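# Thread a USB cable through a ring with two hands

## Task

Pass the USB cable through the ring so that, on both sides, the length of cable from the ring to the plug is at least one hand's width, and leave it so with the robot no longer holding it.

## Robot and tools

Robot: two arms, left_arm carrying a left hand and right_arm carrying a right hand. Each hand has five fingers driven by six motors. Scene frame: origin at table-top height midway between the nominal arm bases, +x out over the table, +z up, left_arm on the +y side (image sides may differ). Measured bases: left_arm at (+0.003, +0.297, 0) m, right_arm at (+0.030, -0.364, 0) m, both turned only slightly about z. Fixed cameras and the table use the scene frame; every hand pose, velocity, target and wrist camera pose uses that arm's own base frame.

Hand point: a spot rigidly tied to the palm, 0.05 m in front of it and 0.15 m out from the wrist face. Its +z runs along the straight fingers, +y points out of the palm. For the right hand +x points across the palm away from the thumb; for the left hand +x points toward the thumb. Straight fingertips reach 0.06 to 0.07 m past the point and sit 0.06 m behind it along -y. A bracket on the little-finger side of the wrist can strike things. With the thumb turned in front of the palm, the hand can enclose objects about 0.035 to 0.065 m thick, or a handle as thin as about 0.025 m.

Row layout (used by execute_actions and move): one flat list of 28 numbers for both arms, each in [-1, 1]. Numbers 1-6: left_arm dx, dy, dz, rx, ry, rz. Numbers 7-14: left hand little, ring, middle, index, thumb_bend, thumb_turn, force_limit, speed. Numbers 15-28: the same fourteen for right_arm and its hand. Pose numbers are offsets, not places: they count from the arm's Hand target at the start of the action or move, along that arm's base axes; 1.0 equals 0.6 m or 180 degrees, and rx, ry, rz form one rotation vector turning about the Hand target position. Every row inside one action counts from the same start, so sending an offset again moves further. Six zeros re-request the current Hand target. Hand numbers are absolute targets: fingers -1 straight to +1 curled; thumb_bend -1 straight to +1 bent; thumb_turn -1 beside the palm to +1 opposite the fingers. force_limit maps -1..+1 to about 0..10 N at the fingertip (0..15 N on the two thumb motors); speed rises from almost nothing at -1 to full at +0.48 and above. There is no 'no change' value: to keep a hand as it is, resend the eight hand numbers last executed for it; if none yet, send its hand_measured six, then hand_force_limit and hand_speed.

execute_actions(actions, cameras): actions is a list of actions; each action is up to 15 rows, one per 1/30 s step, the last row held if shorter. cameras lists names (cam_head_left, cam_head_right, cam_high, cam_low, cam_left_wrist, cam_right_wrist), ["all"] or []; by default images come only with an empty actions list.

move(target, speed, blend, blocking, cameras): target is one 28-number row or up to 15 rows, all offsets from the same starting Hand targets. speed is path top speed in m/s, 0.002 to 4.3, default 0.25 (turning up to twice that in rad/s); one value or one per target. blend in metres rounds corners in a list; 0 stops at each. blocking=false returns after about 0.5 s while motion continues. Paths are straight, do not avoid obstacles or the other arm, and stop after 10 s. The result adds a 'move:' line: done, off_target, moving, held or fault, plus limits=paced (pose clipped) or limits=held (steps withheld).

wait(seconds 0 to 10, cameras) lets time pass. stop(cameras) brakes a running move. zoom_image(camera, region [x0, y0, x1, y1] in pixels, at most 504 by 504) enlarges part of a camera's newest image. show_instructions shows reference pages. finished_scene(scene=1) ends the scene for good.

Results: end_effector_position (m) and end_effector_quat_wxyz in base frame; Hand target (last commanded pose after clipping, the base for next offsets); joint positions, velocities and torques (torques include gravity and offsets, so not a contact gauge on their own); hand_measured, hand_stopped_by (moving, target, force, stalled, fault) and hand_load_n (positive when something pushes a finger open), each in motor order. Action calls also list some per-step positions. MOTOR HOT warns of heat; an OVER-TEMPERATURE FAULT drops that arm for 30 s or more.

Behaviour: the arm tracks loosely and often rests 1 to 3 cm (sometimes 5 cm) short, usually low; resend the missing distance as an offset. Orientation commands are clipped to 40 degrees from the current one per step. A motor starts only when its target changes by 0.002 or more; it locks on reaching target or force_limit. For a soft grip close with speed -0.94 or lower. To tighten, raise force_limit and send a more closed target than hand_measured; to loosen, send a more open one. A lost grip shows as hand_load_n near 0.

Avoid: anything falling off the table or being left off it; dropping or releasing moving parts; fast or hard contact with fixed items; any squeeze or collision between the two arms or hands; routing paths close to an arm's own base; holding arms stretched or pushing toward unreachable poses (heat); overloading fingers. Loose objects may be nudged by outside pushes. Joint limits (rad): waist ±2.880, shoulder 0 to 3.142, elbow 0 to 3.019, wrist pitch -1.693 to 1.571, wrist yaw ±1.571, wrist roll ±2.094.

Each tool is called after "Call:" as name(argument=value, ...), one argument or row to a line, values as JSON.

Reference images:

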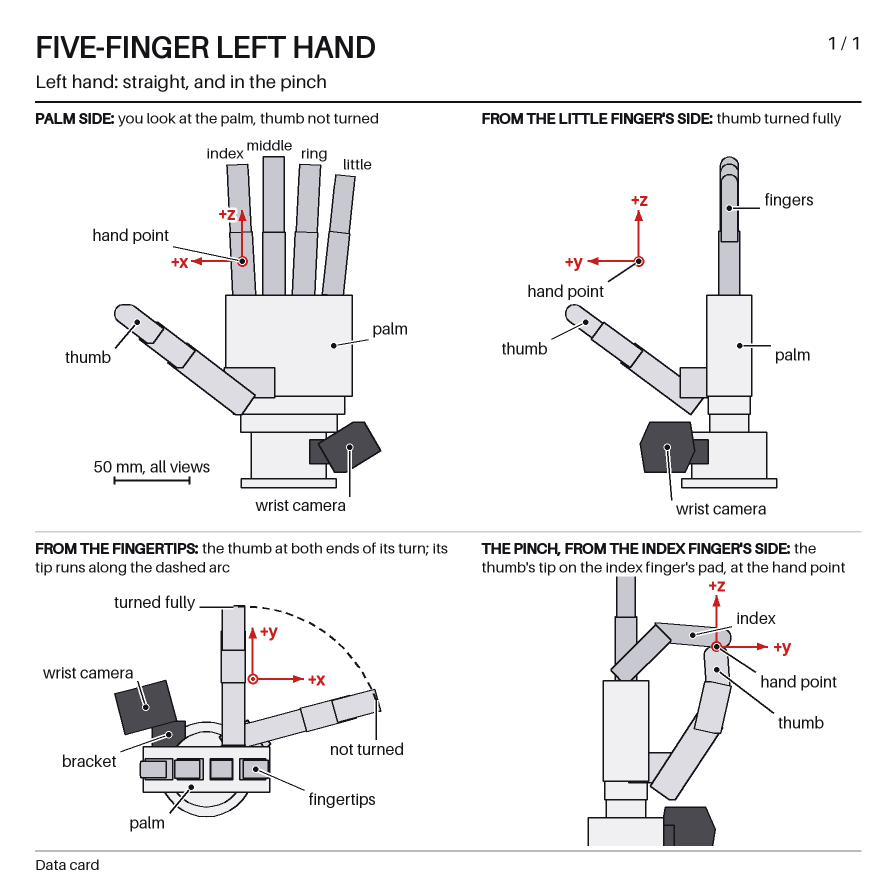

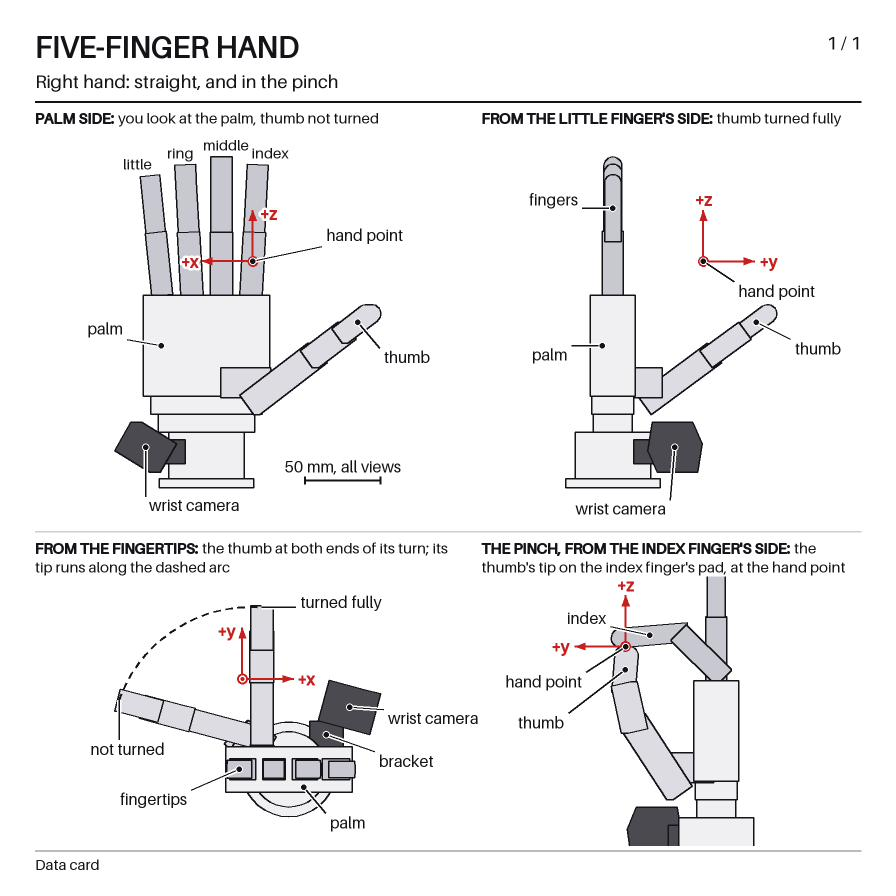

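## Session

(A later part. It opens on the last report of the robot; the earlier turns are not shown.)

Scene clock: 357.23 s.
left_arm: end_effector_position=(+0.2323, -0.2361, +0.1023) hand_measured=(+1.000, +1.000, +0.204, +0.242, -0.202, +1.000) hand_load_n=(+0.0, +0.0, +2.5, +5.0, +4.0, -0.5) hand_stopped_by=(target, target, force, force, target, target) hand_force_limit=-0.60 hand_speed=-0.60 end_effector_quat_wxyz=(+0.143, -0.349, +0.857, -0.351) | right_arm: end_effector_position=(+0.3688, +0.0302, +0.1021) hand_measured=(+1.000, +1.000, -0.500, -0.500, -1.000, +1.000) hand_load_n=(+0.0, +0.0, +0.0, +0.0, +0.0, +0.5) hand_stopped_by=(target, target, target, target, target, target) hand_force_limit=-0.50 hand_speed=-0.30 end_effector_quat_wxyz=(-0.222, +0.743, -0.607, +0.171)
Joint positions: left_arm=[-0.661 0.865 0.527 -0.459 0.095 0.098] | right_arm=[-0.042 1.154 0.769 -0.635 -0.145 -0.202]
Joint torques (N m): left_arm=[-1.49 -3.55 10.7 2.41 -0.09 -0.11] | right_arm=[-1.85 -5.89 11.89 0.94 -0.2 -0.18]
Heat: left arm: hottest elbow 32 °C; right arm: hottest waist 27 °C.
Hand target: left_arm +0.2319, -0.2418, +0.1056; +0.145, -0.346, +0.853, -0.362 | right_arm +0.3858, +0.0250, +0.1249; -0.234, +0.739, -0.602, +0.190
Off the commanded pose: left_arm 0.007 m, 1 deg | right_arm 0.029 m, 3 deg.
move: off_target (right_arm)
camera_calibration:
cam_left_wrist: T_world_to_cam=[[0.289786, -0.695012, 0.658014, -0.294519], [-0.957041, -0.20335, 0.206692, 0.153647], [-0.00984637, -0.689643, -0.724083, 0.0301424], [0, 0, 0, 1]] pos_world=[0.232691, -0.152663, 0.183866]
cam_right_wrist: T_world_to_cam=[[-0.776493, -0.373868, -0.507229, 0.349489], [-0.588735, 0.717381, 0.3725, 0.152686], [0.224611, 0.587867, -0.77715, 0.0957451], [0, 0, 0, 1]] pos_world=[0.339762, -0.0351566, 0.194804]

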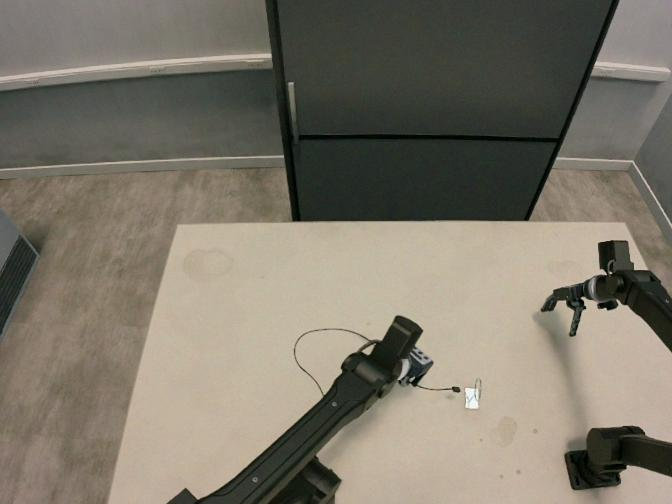

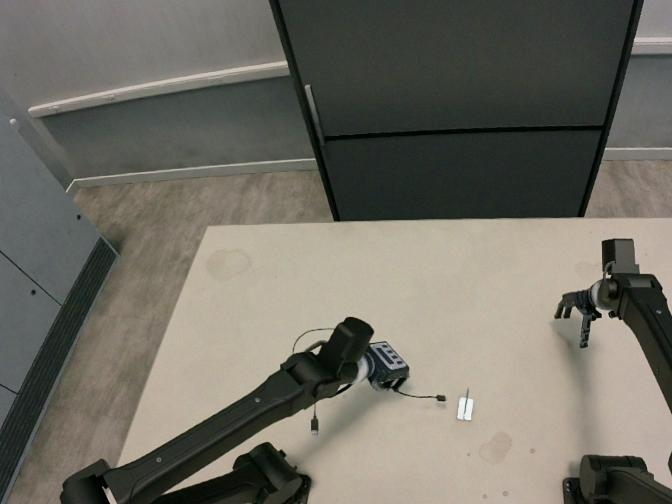

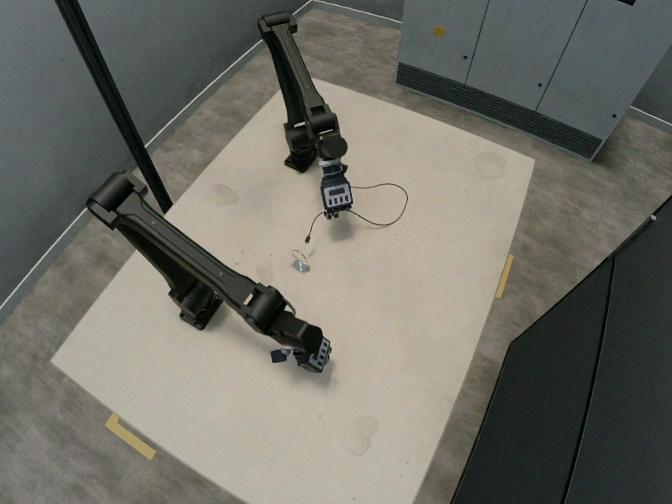

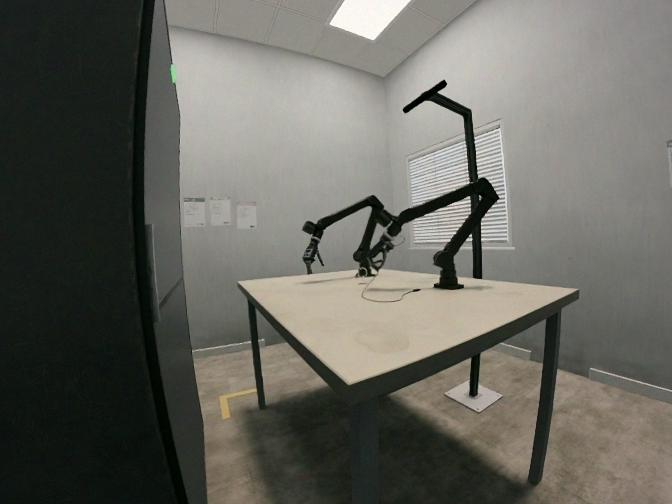

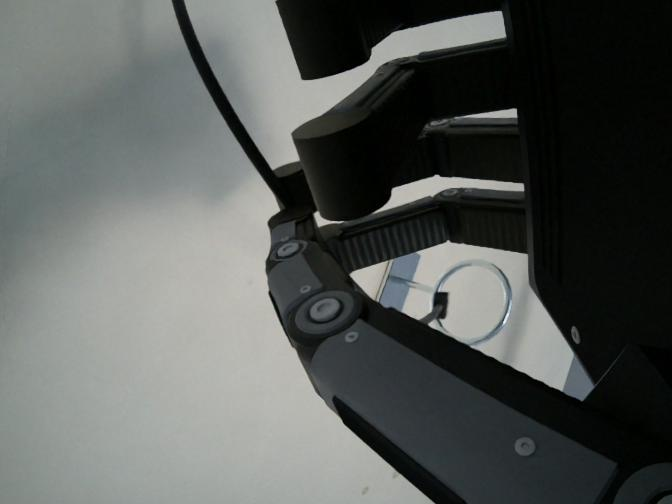

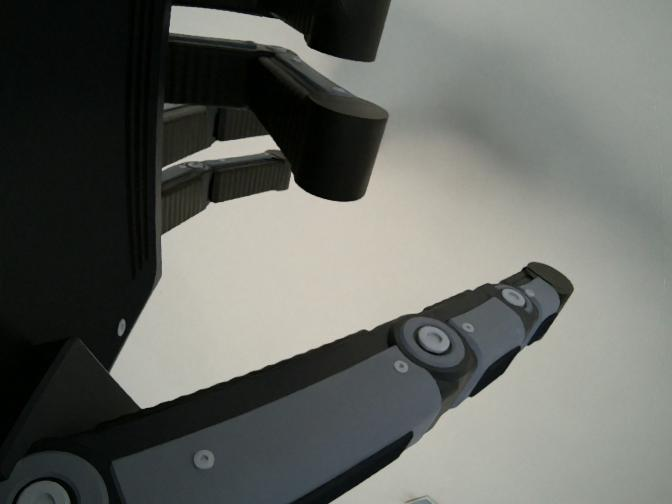

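Call:
move(
  target=[0.0,-0.083,-0.013,0,0,0,1,1,0.45,0.45,-0.2,1,-0.6,-0.6,0,0,0.0,0,0,0,1,1,-0.5,-0.5,-1,1,-0.5,-0.3],
  cameras=["cam_head_left","cam_head_right","cam_high","cam_left_wrist"],
  speed=0.05,
)

Call:
zoom_image(
  camera="cam_head_right",
  region=[400, 340, 500, 430],
)

Call:
zoom_image(
  camera="cam_head_left",
  region=[420, 340, 520, 430],
)

Call:
zoom_image(
  camera="cam_high",
  region=[270, 190, 370, 290],
)

Call:
zoom_image(
  camera="cam_left_wrist",
  region=[250, 200, 550, 450],
)

Scene clock: 365.67 s.
left_arm: end_effector_position=(+0.2208, -0.2723, +0.0795) hand_measured=(+1.000, +1.000, +0.204, +0.242, -0.202, +1.000) hand_load_n=(+0.0, +0.0, +2.5, +5.0, +4.0, -0.5) hand_stopped_by=(target, target, force, force, target, target) hand_force_limit=-0.60 hand_speed=-0.60 end_effector_quat_wxyz=(+0.140, -0.349, +0.862, -0.340) | right_arm: end_effector_position=(+0.3688, +0.0302, +0.1021) hand_measured=(+1.000, +1.000, -0.500, -0.500, -1.000, +1.000) hand_load_n=(+0.0, +0.0, +0.0, +0.0, +0.0, +0.0) hand_stopped_by=(target, target, target, target, target, target) hand_force_limit=-0.50 hand_speed=-0.30 end_effector_quat_wxyz=(-0.222, +0.743, -0.607, +0.171)
Joint positions: left_arm=[-0.804 0.975 0.527 -0.37 -0.006 -0.001] | right_arm=[-0.042 1.154 0.769 -0.635 -0.145 -0.202]
Joint torques (N m): left_arm=[-1.49 -3.19 14.11 2.43 -0.17 -0.11] | right_arm=[-1.79 -5.83 11.9 0.95 -0.19 -0.19]
Heat: left arm: hottest elbow 32 °C; right arm: hottest elbow 28 °C.
Hand target: left_arm +0.2319, -0.2917, +0.0979; +0.145, -0.346, +0.853, -0.362 | right_arm +0.3858, +0.0250, +0.1249; -0.234, +0.739, -0.602, +0.190
Off the commanded pose: left_arm 0.029 m, 3 deg | right_arm 0.029 m, 3 deg.
move: off_target (left_arm, right_arm)
camera_calibration:
cam_left_wrist: T_world_to_cam=[[0.299131, -0.708544, 0.639129, -0.305522], [-0.953977, -0.207188, 0.216799, 0.137407], [-0.0211916, -0.674566, -0.73791, -0.00379572], [0, 0, 0, 1]] pos_world=[0.222394, -0.190567, 0.162677]
Images, in order (width x height): cam_head_left 672x504, cam_head_right 672x504, cam_high 672x504, cam_left_wrist 672x504.

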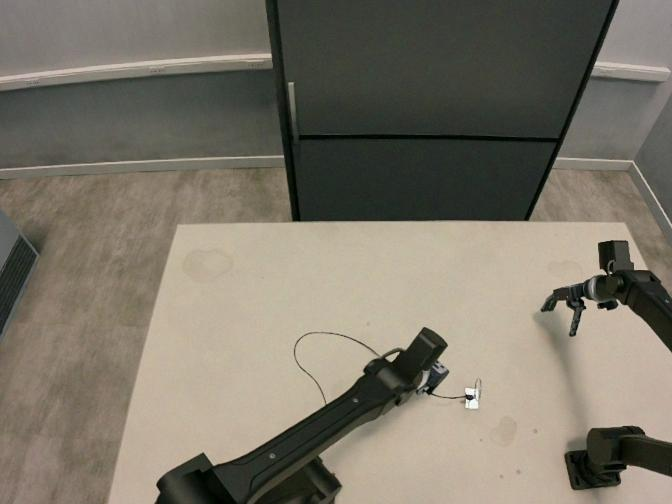

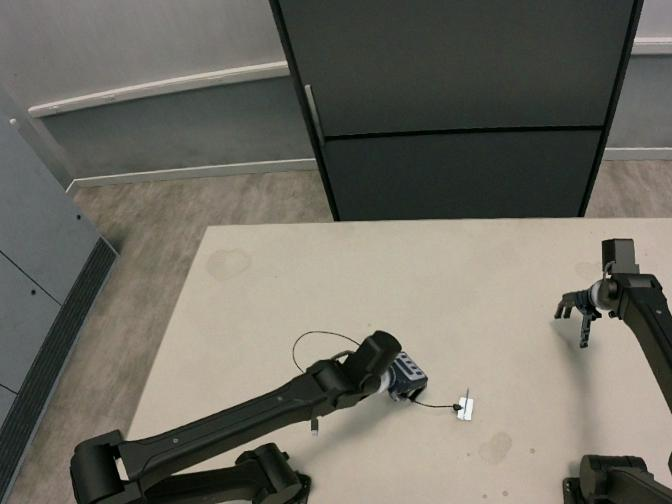

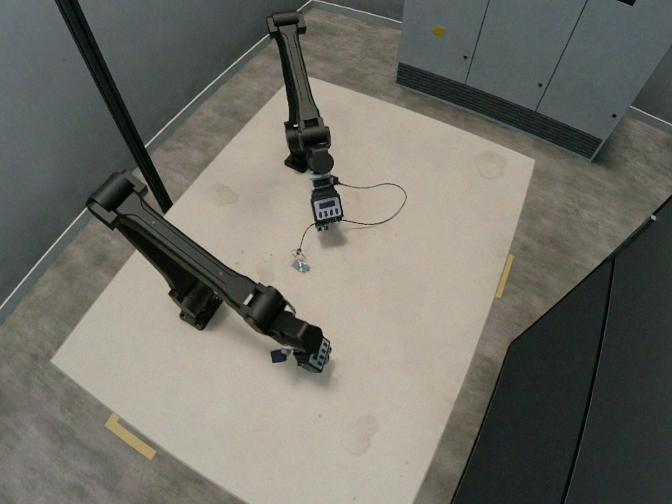

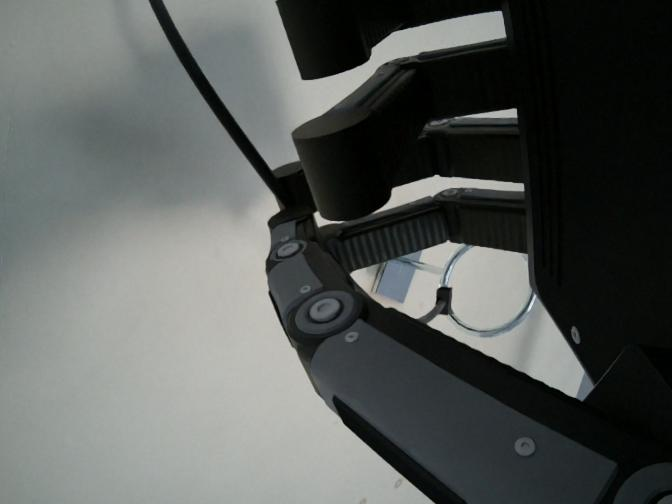

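Scaled by 5.040.

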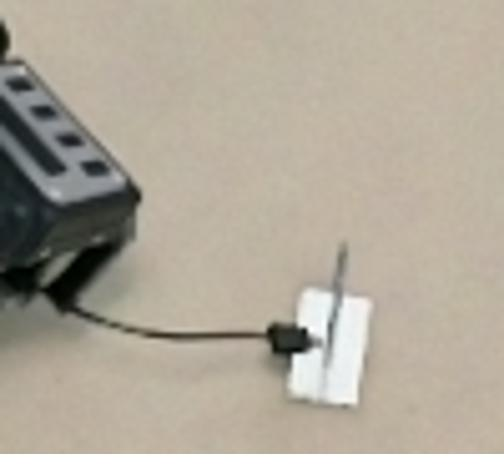

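Scaled by 5.040.

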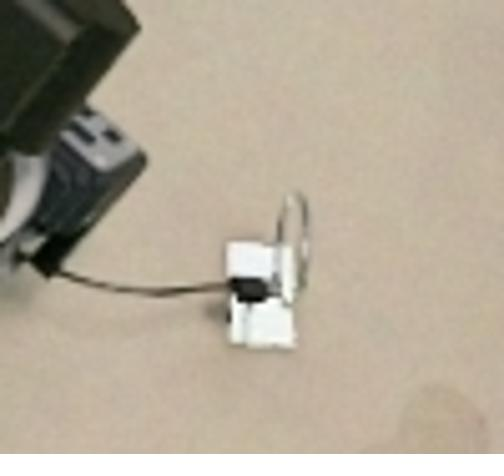

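Scaled by 5.040.

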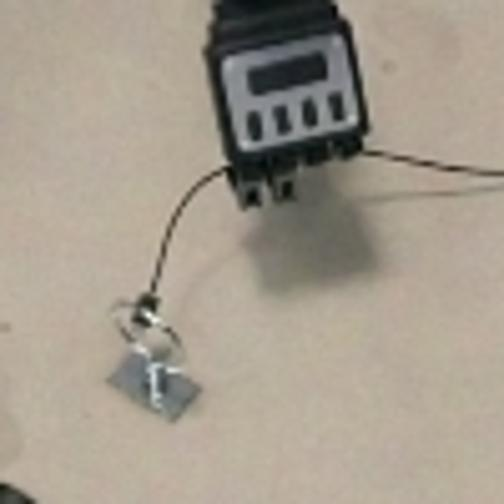

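Scaled by 1.680 from the camera's 672x504 image, which has a finer 960x720 frame.

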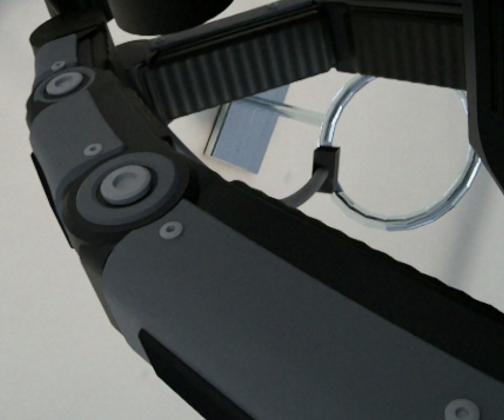

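Call:
move(
  target=[0.008,0.0495,0.03,0,0,0,1,1,0.45,0.45,-0.2,1,-0.6,-0.6,0,0,0.0,0,0,0,1,1,-0.5,-0.5,-1,1,-0.5,-0.3],
  cameras=["cam_head_left","cam_head_right","cam_high","cam_left_wrist"],
  speed=0.05,
)

Call:
zoom_image(
  camera="cam_head_right",
  region=[400, 340, 500, 430],
)

Call:
zoom_image(
  camera="cam_head_left",
  region=[420, 340, 520, 430],
)

Call:
zoom_image(
  camera="cam_left_wrist",
  region=[250, 200, 550, 450],
)

Scene clock: 370.63 s.
left_arm: end_effector_position=(+0.2230, -0.2565, +0.0931) hand_measured=(+1.000, +1.000, +0.204, +0.242, -0.202, +1.000) hand_load_n=(+0.0, +0.0, +2.5, +5.0, +4.0, -0.5) hand_stopped_by=(target, target, force, force, target, target) hand_force_limit=-0.60 hand_speed=-0.60 end_effector_quat_wxyz=(+0.135, -0.350, +0.859, -0.348) | right_arm: end_effector_position=(+0.3688, +0.0302, +0.1021) hand_measured=(+1.000, +1.000, -0.500, -0.500, -1.000, +1.000) hand_load_n=(+0.0, +0.0, +0.0, +0.0, +0.0, +0.0) hand_stopped_by=(target, target, target, target, target, target) hand_force_limit=-0.50 hand_speed=-0.30 end_effector_quat_wxyz=(-0.222, +0.743, -0.607, +0.171)
Joint positions: left_arm=[-0.74 0.912 0.527 -0.422 0.053 0.037] | right_arm=[-0.042 1.154 0.769 -0.635 -0.145 -0.202]
Joint torques (N m): left_arm=[0.32 -4.13 14.76 1.21 0.11 0.16] | right_arm=[-1.79 -5.83 11.89 0.92 -0.19 -0.19]
Heat: left arm: hottest elbow 33 °C; right arm: hottest elbow 28 °C.
Hand target: left_arm +0.2367, -0.2620, +0.1159; +0.145, -0.346, +0.853, -0.362 | right_arm +0.3858, +0.0250, +0.1249; -0.234, +0.739, -0.602, +0.190
Off the commanded pose: left_arm 0.027 m, 2 deg | right_arm 0.029 m, 3 deg.
move: off_target (left_arm, right_arm)
camera_calibration:
cam_left_wrist: T_world_to_cam=[[0.298336, -0.696866, 0.652207, -0.301633], [-0.954093, -0.198773, 0.224043, 0.141353], [-0.0264871, -0.689107, -0.724176, 0.0131096], [0, 0, 0, 1]] pos_world=[0.225199, -0.173067, 0.174552]
Images, in order (width x height): cam_head_left 672x504, cam_head_right 672x504, cam_high 672x504, cam_left_wrist 672x504.

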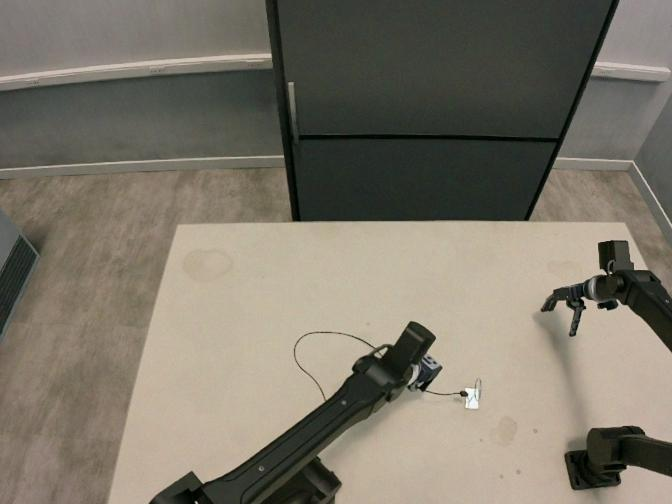

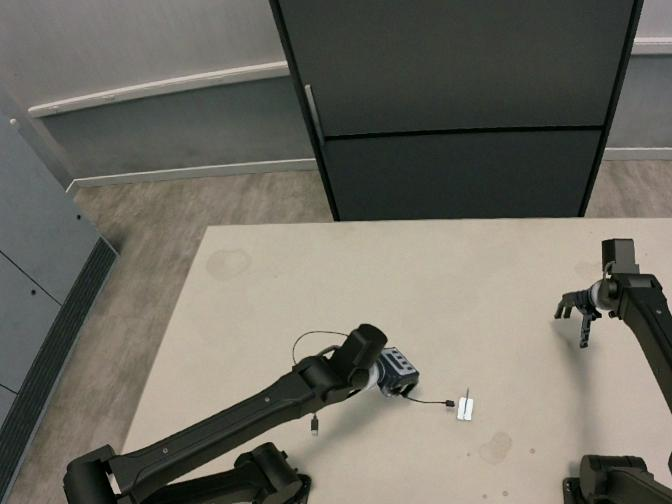

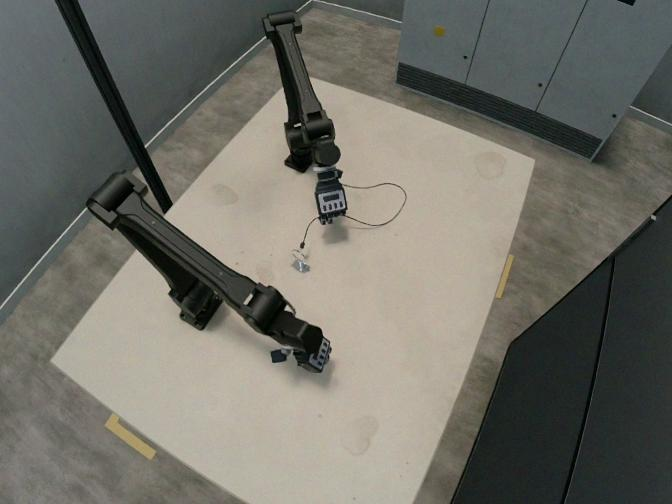

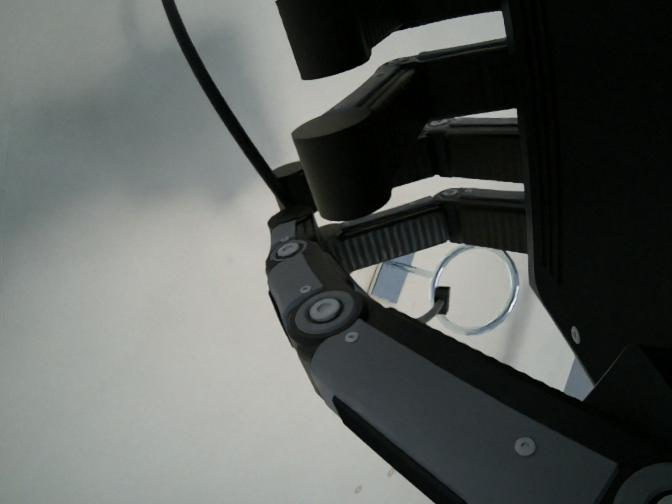

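Scaled by 5.040.

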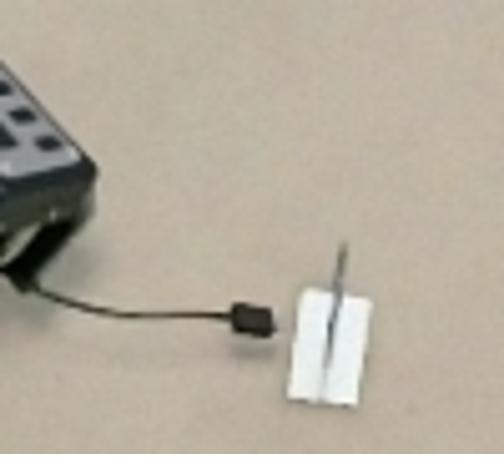

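Scaled by 5.040.

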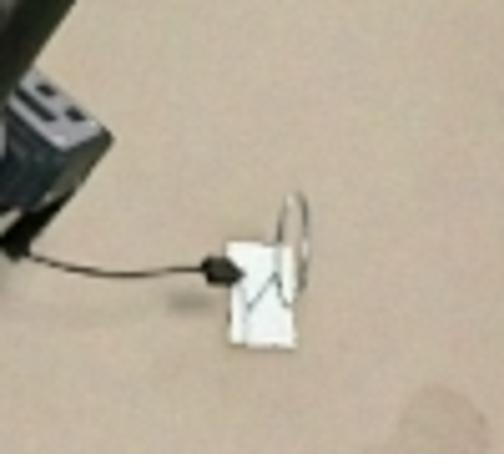

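Scaled by 1.680 from the camera's 672x504 image, which has a finer 960x720 frame.

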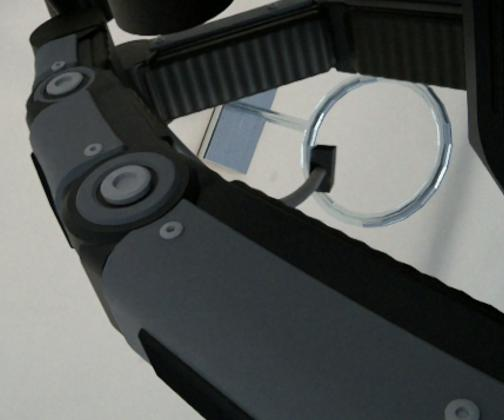

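Call:
move(
  target=[0.0133,-0.042,0.003,0,0,0,1,1,0.45,0.45,-0.2,1,-0.6,-0.6,0,0,0.0,0,0,0,1,1,-0.5,-0.5,-1,1,-0.5,-0.3],
  cameras=["cam_head_left","cam_head_right","cam_high","cam_left_wrist"],
  speed=0.05,
)

Call:
zoom_image(
  camera="cam_head_right",
  region=[400, 340, 500, 430],
)

Call:
zoom_image(
  camera="cam_head_left",
  region=[420, 340, 520, 430],
)

Call:
zoom_image(
  camera="cam_left_wrist",
  region=[250, 200, 550, 450],
)

Scene clock: 379.63 s.
left_arm: end_effector_position=(+0.2319, -0.2675, +0.0956) hand_measured=(+1.000, +1.000, +0.204, +0.242, -0.202, +1.000) hand_load_n=(+0.0, +0.0, +2.5, +5.0, +3.5, -0.5) hand_stopped_by=(target, target, force, force, target, target) hand_force_limit=-0.60 hand_speed=-0.60 end_effector_quat_wxyz=(+0.139, -0.350, +0.862, -0.340) | right_arm: end_effector_position=(+0.3688, +0.0302, +0.1021) hand_measured=(+1.000, +1.000, -0.500, -0.500, -1.000, +1.000) hand_load_n=(+0.0, +0.0, +0.0, +0.0, +0.0, +0.0) hand_stopped_by=(target, target, target, target, target, target) hand_force_limit=-0.50 hand_speed=-0.30 end_effector_quat_wxyz=(-0.222, +0.743, -0.607, +0.171)
Joint positions: left_arm=[-0.759 0.966 0.568 -0.422 0.026 0.03] | right_arm=[-0.042 1.154 0.769 -0.635 -0.145 -0.202]
Joint torques (N m): left_arm=[-1.49 -3.25 14.97 2.15 -0.14 -0.13] | right_arm=[-1.73 -5.83 11.89 0.92 -0.2 -0.18]
Heat: left arm: hottest elbow 34 °C; right arm: hottest elbow 29 °C.
Hand target: left_arm +0.2447, -0.2871, +0.1177; +0.145, -0.346, +0.853, -0.362 | right_arm +0.3858, +0.0250, +0.1249; -0.234, +0.739, -0.602, +0.190
Off the commanded pose: left_arm 0.032 m, 3 deg | right_arm 0.029 m, 3 deg.
move: off_target (left_arm, right_arm)
camera_calibration:
cam_left_wrist: T_world_to_cam=[[0.300778, -0.708282, 0.638647, -0.315975], [-0.95341, -0.206952, 0.219502, 0.145142], [-0.0233, -0.674913, -0.737529, 0.0118462], [0, 0, 0, 1]] pos_world=[0.233694, -0.185767, 0.178675]
Images, in order (width x height): cam_head_left 672x504, cam_head_right 672x504, cam_high 672x504, cam_left_wrist 672x504.

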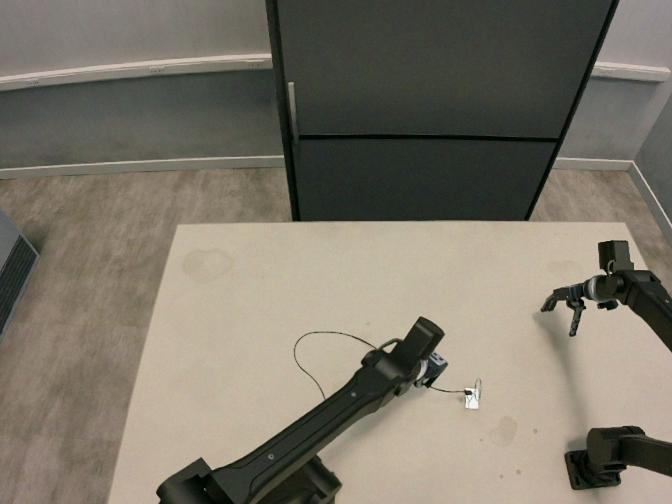

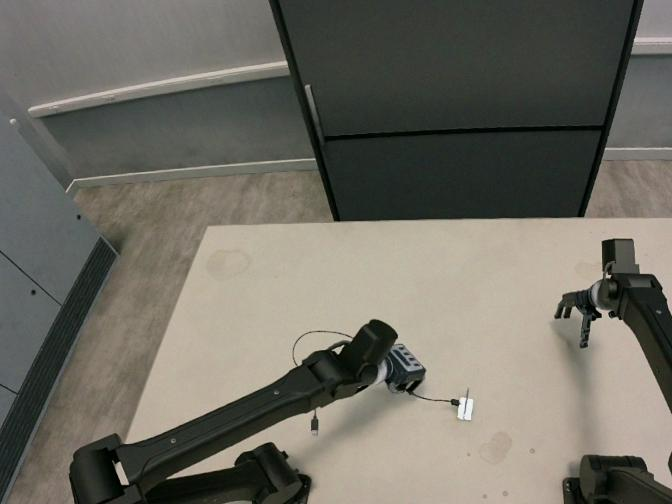

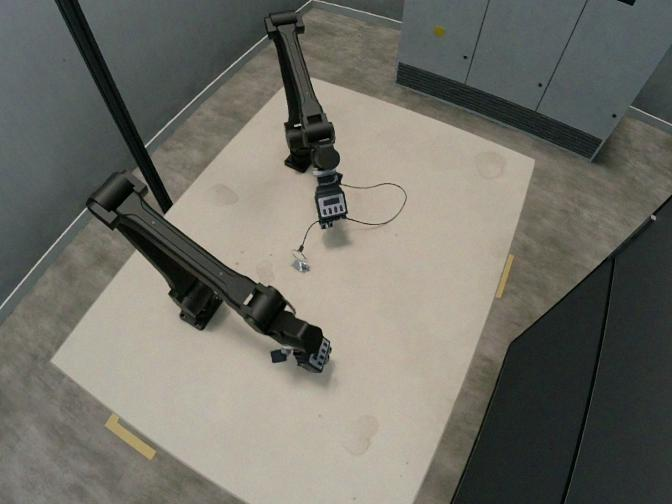

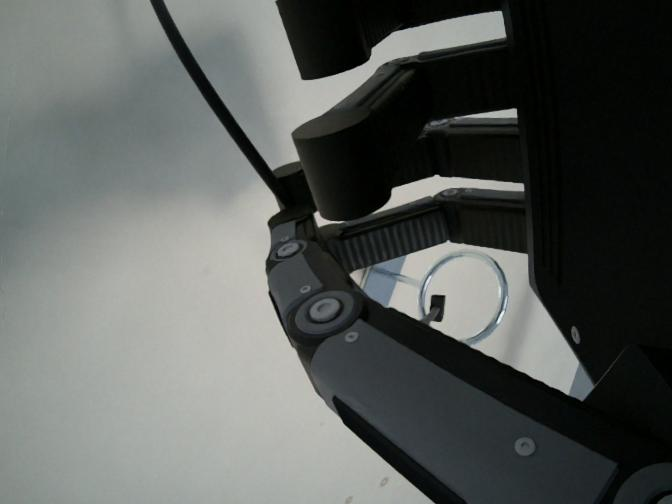

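Scaled by 5.040.

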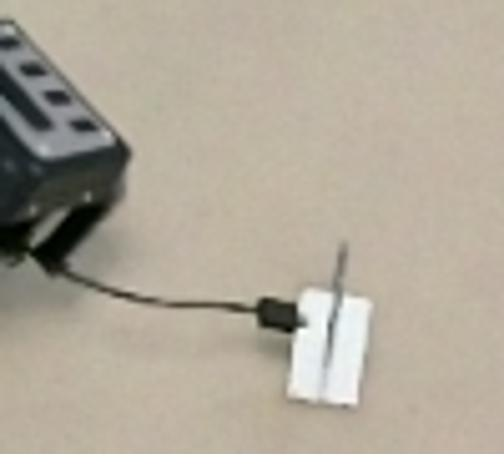

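Scaled by 5.040.

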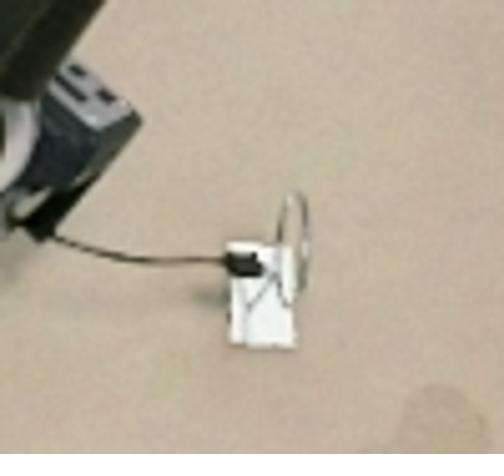

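Scaled by 1.680 from the camera's 672x504 image, which has a finer 960x720 frame.

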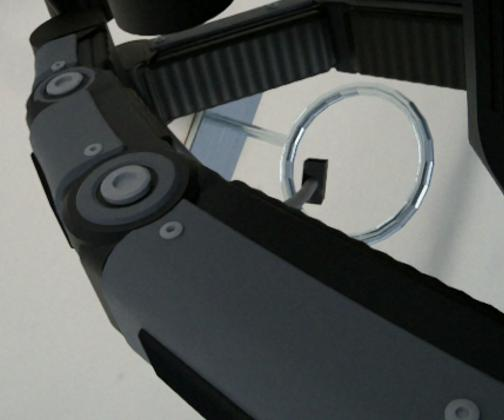

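Call:
move(
  target=[0.006,-0.07,0.003,0,0,0,1,1,0.45,0.45,-0.2,1,-0.6,-0.6,0,0,0.0,0,0,0,1,1,-0.5,-0.5,-1,1,-0.5,-0.3],
  cameras=["cam_head_left","cam_head_right","cam_high","cam_left_wrist"],
  speed=0.05,
)

Call:
zoom_image(
  camera="cam_head_right",
  region=[400, 340, 500, 430],
)

Call:
zoom_image(
  camera="cam_head_left",
  region=[420, 340, 520, 430],
)

Call:
zoom_image(
  camera="cam_left_wrist",
  region=[250, 200, 550, 450],
)

Call:
zoom_image(
  camera="cam_high",
  region=[270, 190, 370, 290],
)

Scene clock: 385.87 s.
left_arm: end_effector_position=(+0.2361, -0.3064, +0.0982) hand_measured=(+1.000, +1.000, +0.204, +0.242, -0.202, +1.000) hand_load_n=(+0.0, +0.0, +2.5, +5.5, +3.5, -0.5) hand_stopped_by=(target, target, force, force, target, target) hand_force_limit=-0.60 hand_speed=-0.60 end_effector_quat_wxyz=(+0.140, -0.349, +0.863, -0.337) | right_arm: end_effector_position=(+0.3688, +0.0302, +0.1021) hand_measured=(+1.000, +1.000, -0.500, -0.500, -1.000, +1.000) hand_load_n=(+0.0, +0.5, +0.0, +0.0, +0.0, +0.0) hand_stopped_by=(target, target, target, target, target, target) hand_force_limit=-0.50 hand_speed=-0.30 end_effector_quat_wxyz=(-0.222, +0.743, -0.607, +0.171)
Joint positions: left_arm=[-0.848 1.069 0.64 -0.395 -0.038 -0.032] | right_arm=[-0.042 1.154 0.769 -0.635 -0.145 -0.202]
Joint torques (N m): left_arm=[-1.49 -4.6 14.86 2.4 -0.19 -0.09] | right_arm=[-1.73 -5.89 11.89 0.92 -0.19 -0.18]
Heat: left arm: hottest elbow 34 °C; right arm: hottest elbow 29 °C.
Hand target: left_arm +0.2484, -0.3291, +0.1195; +0.145, -0.346, +0.853, -0.362 | right_arm +0.3858, +0.0250, +0.1249; -0.234, +0.739, -0.602, +0.190
Off the commanded pose: left_arm 0.033 m, 3 deg | right_arm 0.029 m, 3 deg.
move: off_target (left_arm, right_arm)
camera_calibration:
cam_left_wrist: T_world_to_cam=[[0.30082, -0.712405, 0.634024, -0.347292], [-0.953408, -0.208756, 0.217792, 0.140193], [-0.0228003, -0.67, -0.742011, -0.0104795], [0, 0, 0, 1]] pos_world=[0.237894, -0.225168, 0.181882]
Images, in order (width x height): cam_head_left 672x504, cam_head_right 672x504, cam_high 672x504, cam_left_wrist 672x504.

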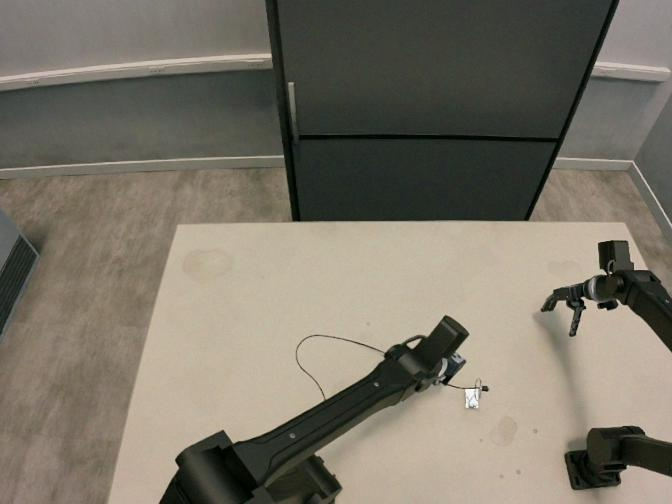

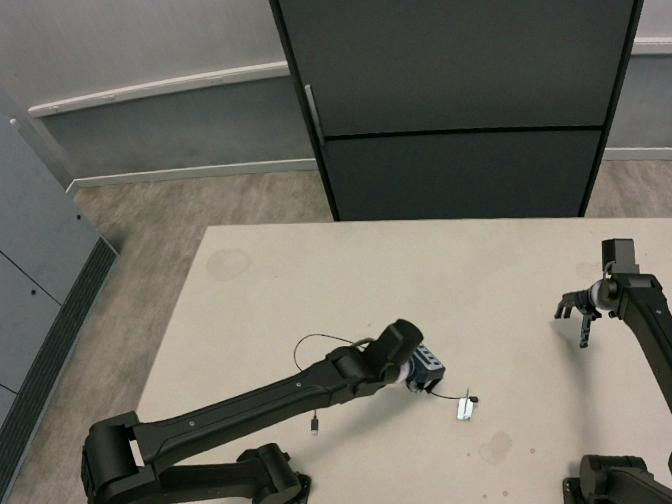

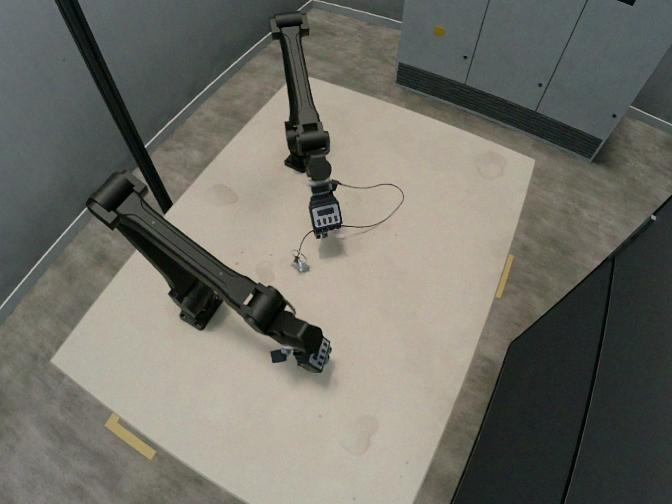

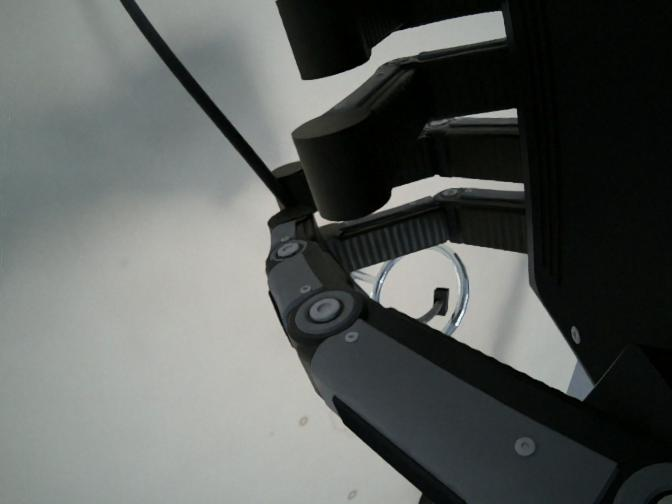

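Scaled by 5.040.

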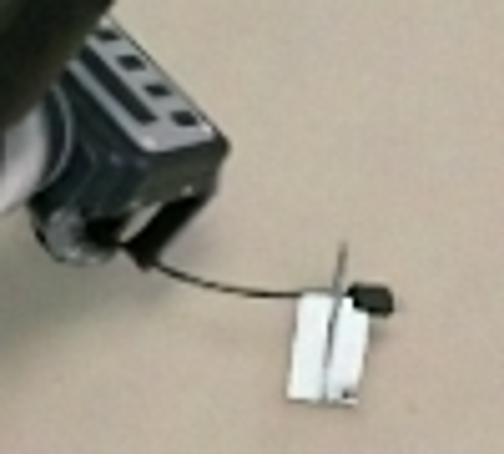

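Scaled by 5.040.

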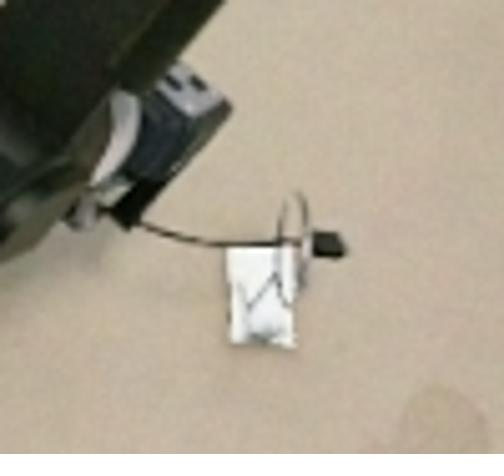

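Scaled by 1.680 from the camera's 672x504 image, which has a finer 960x720 frame.

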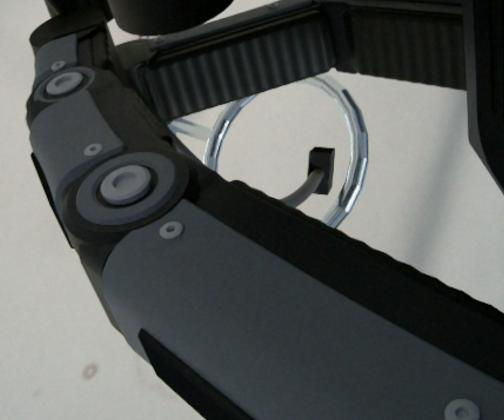

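Scaled by 5.040.

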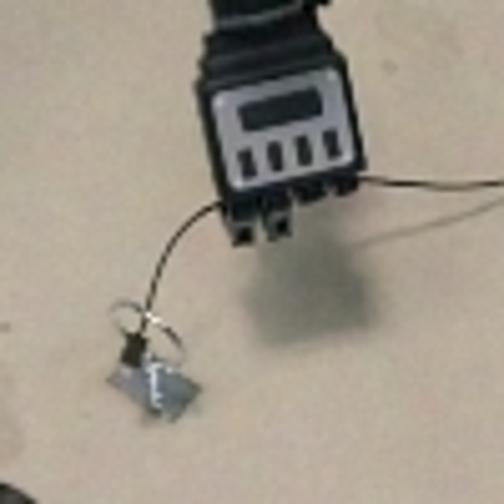

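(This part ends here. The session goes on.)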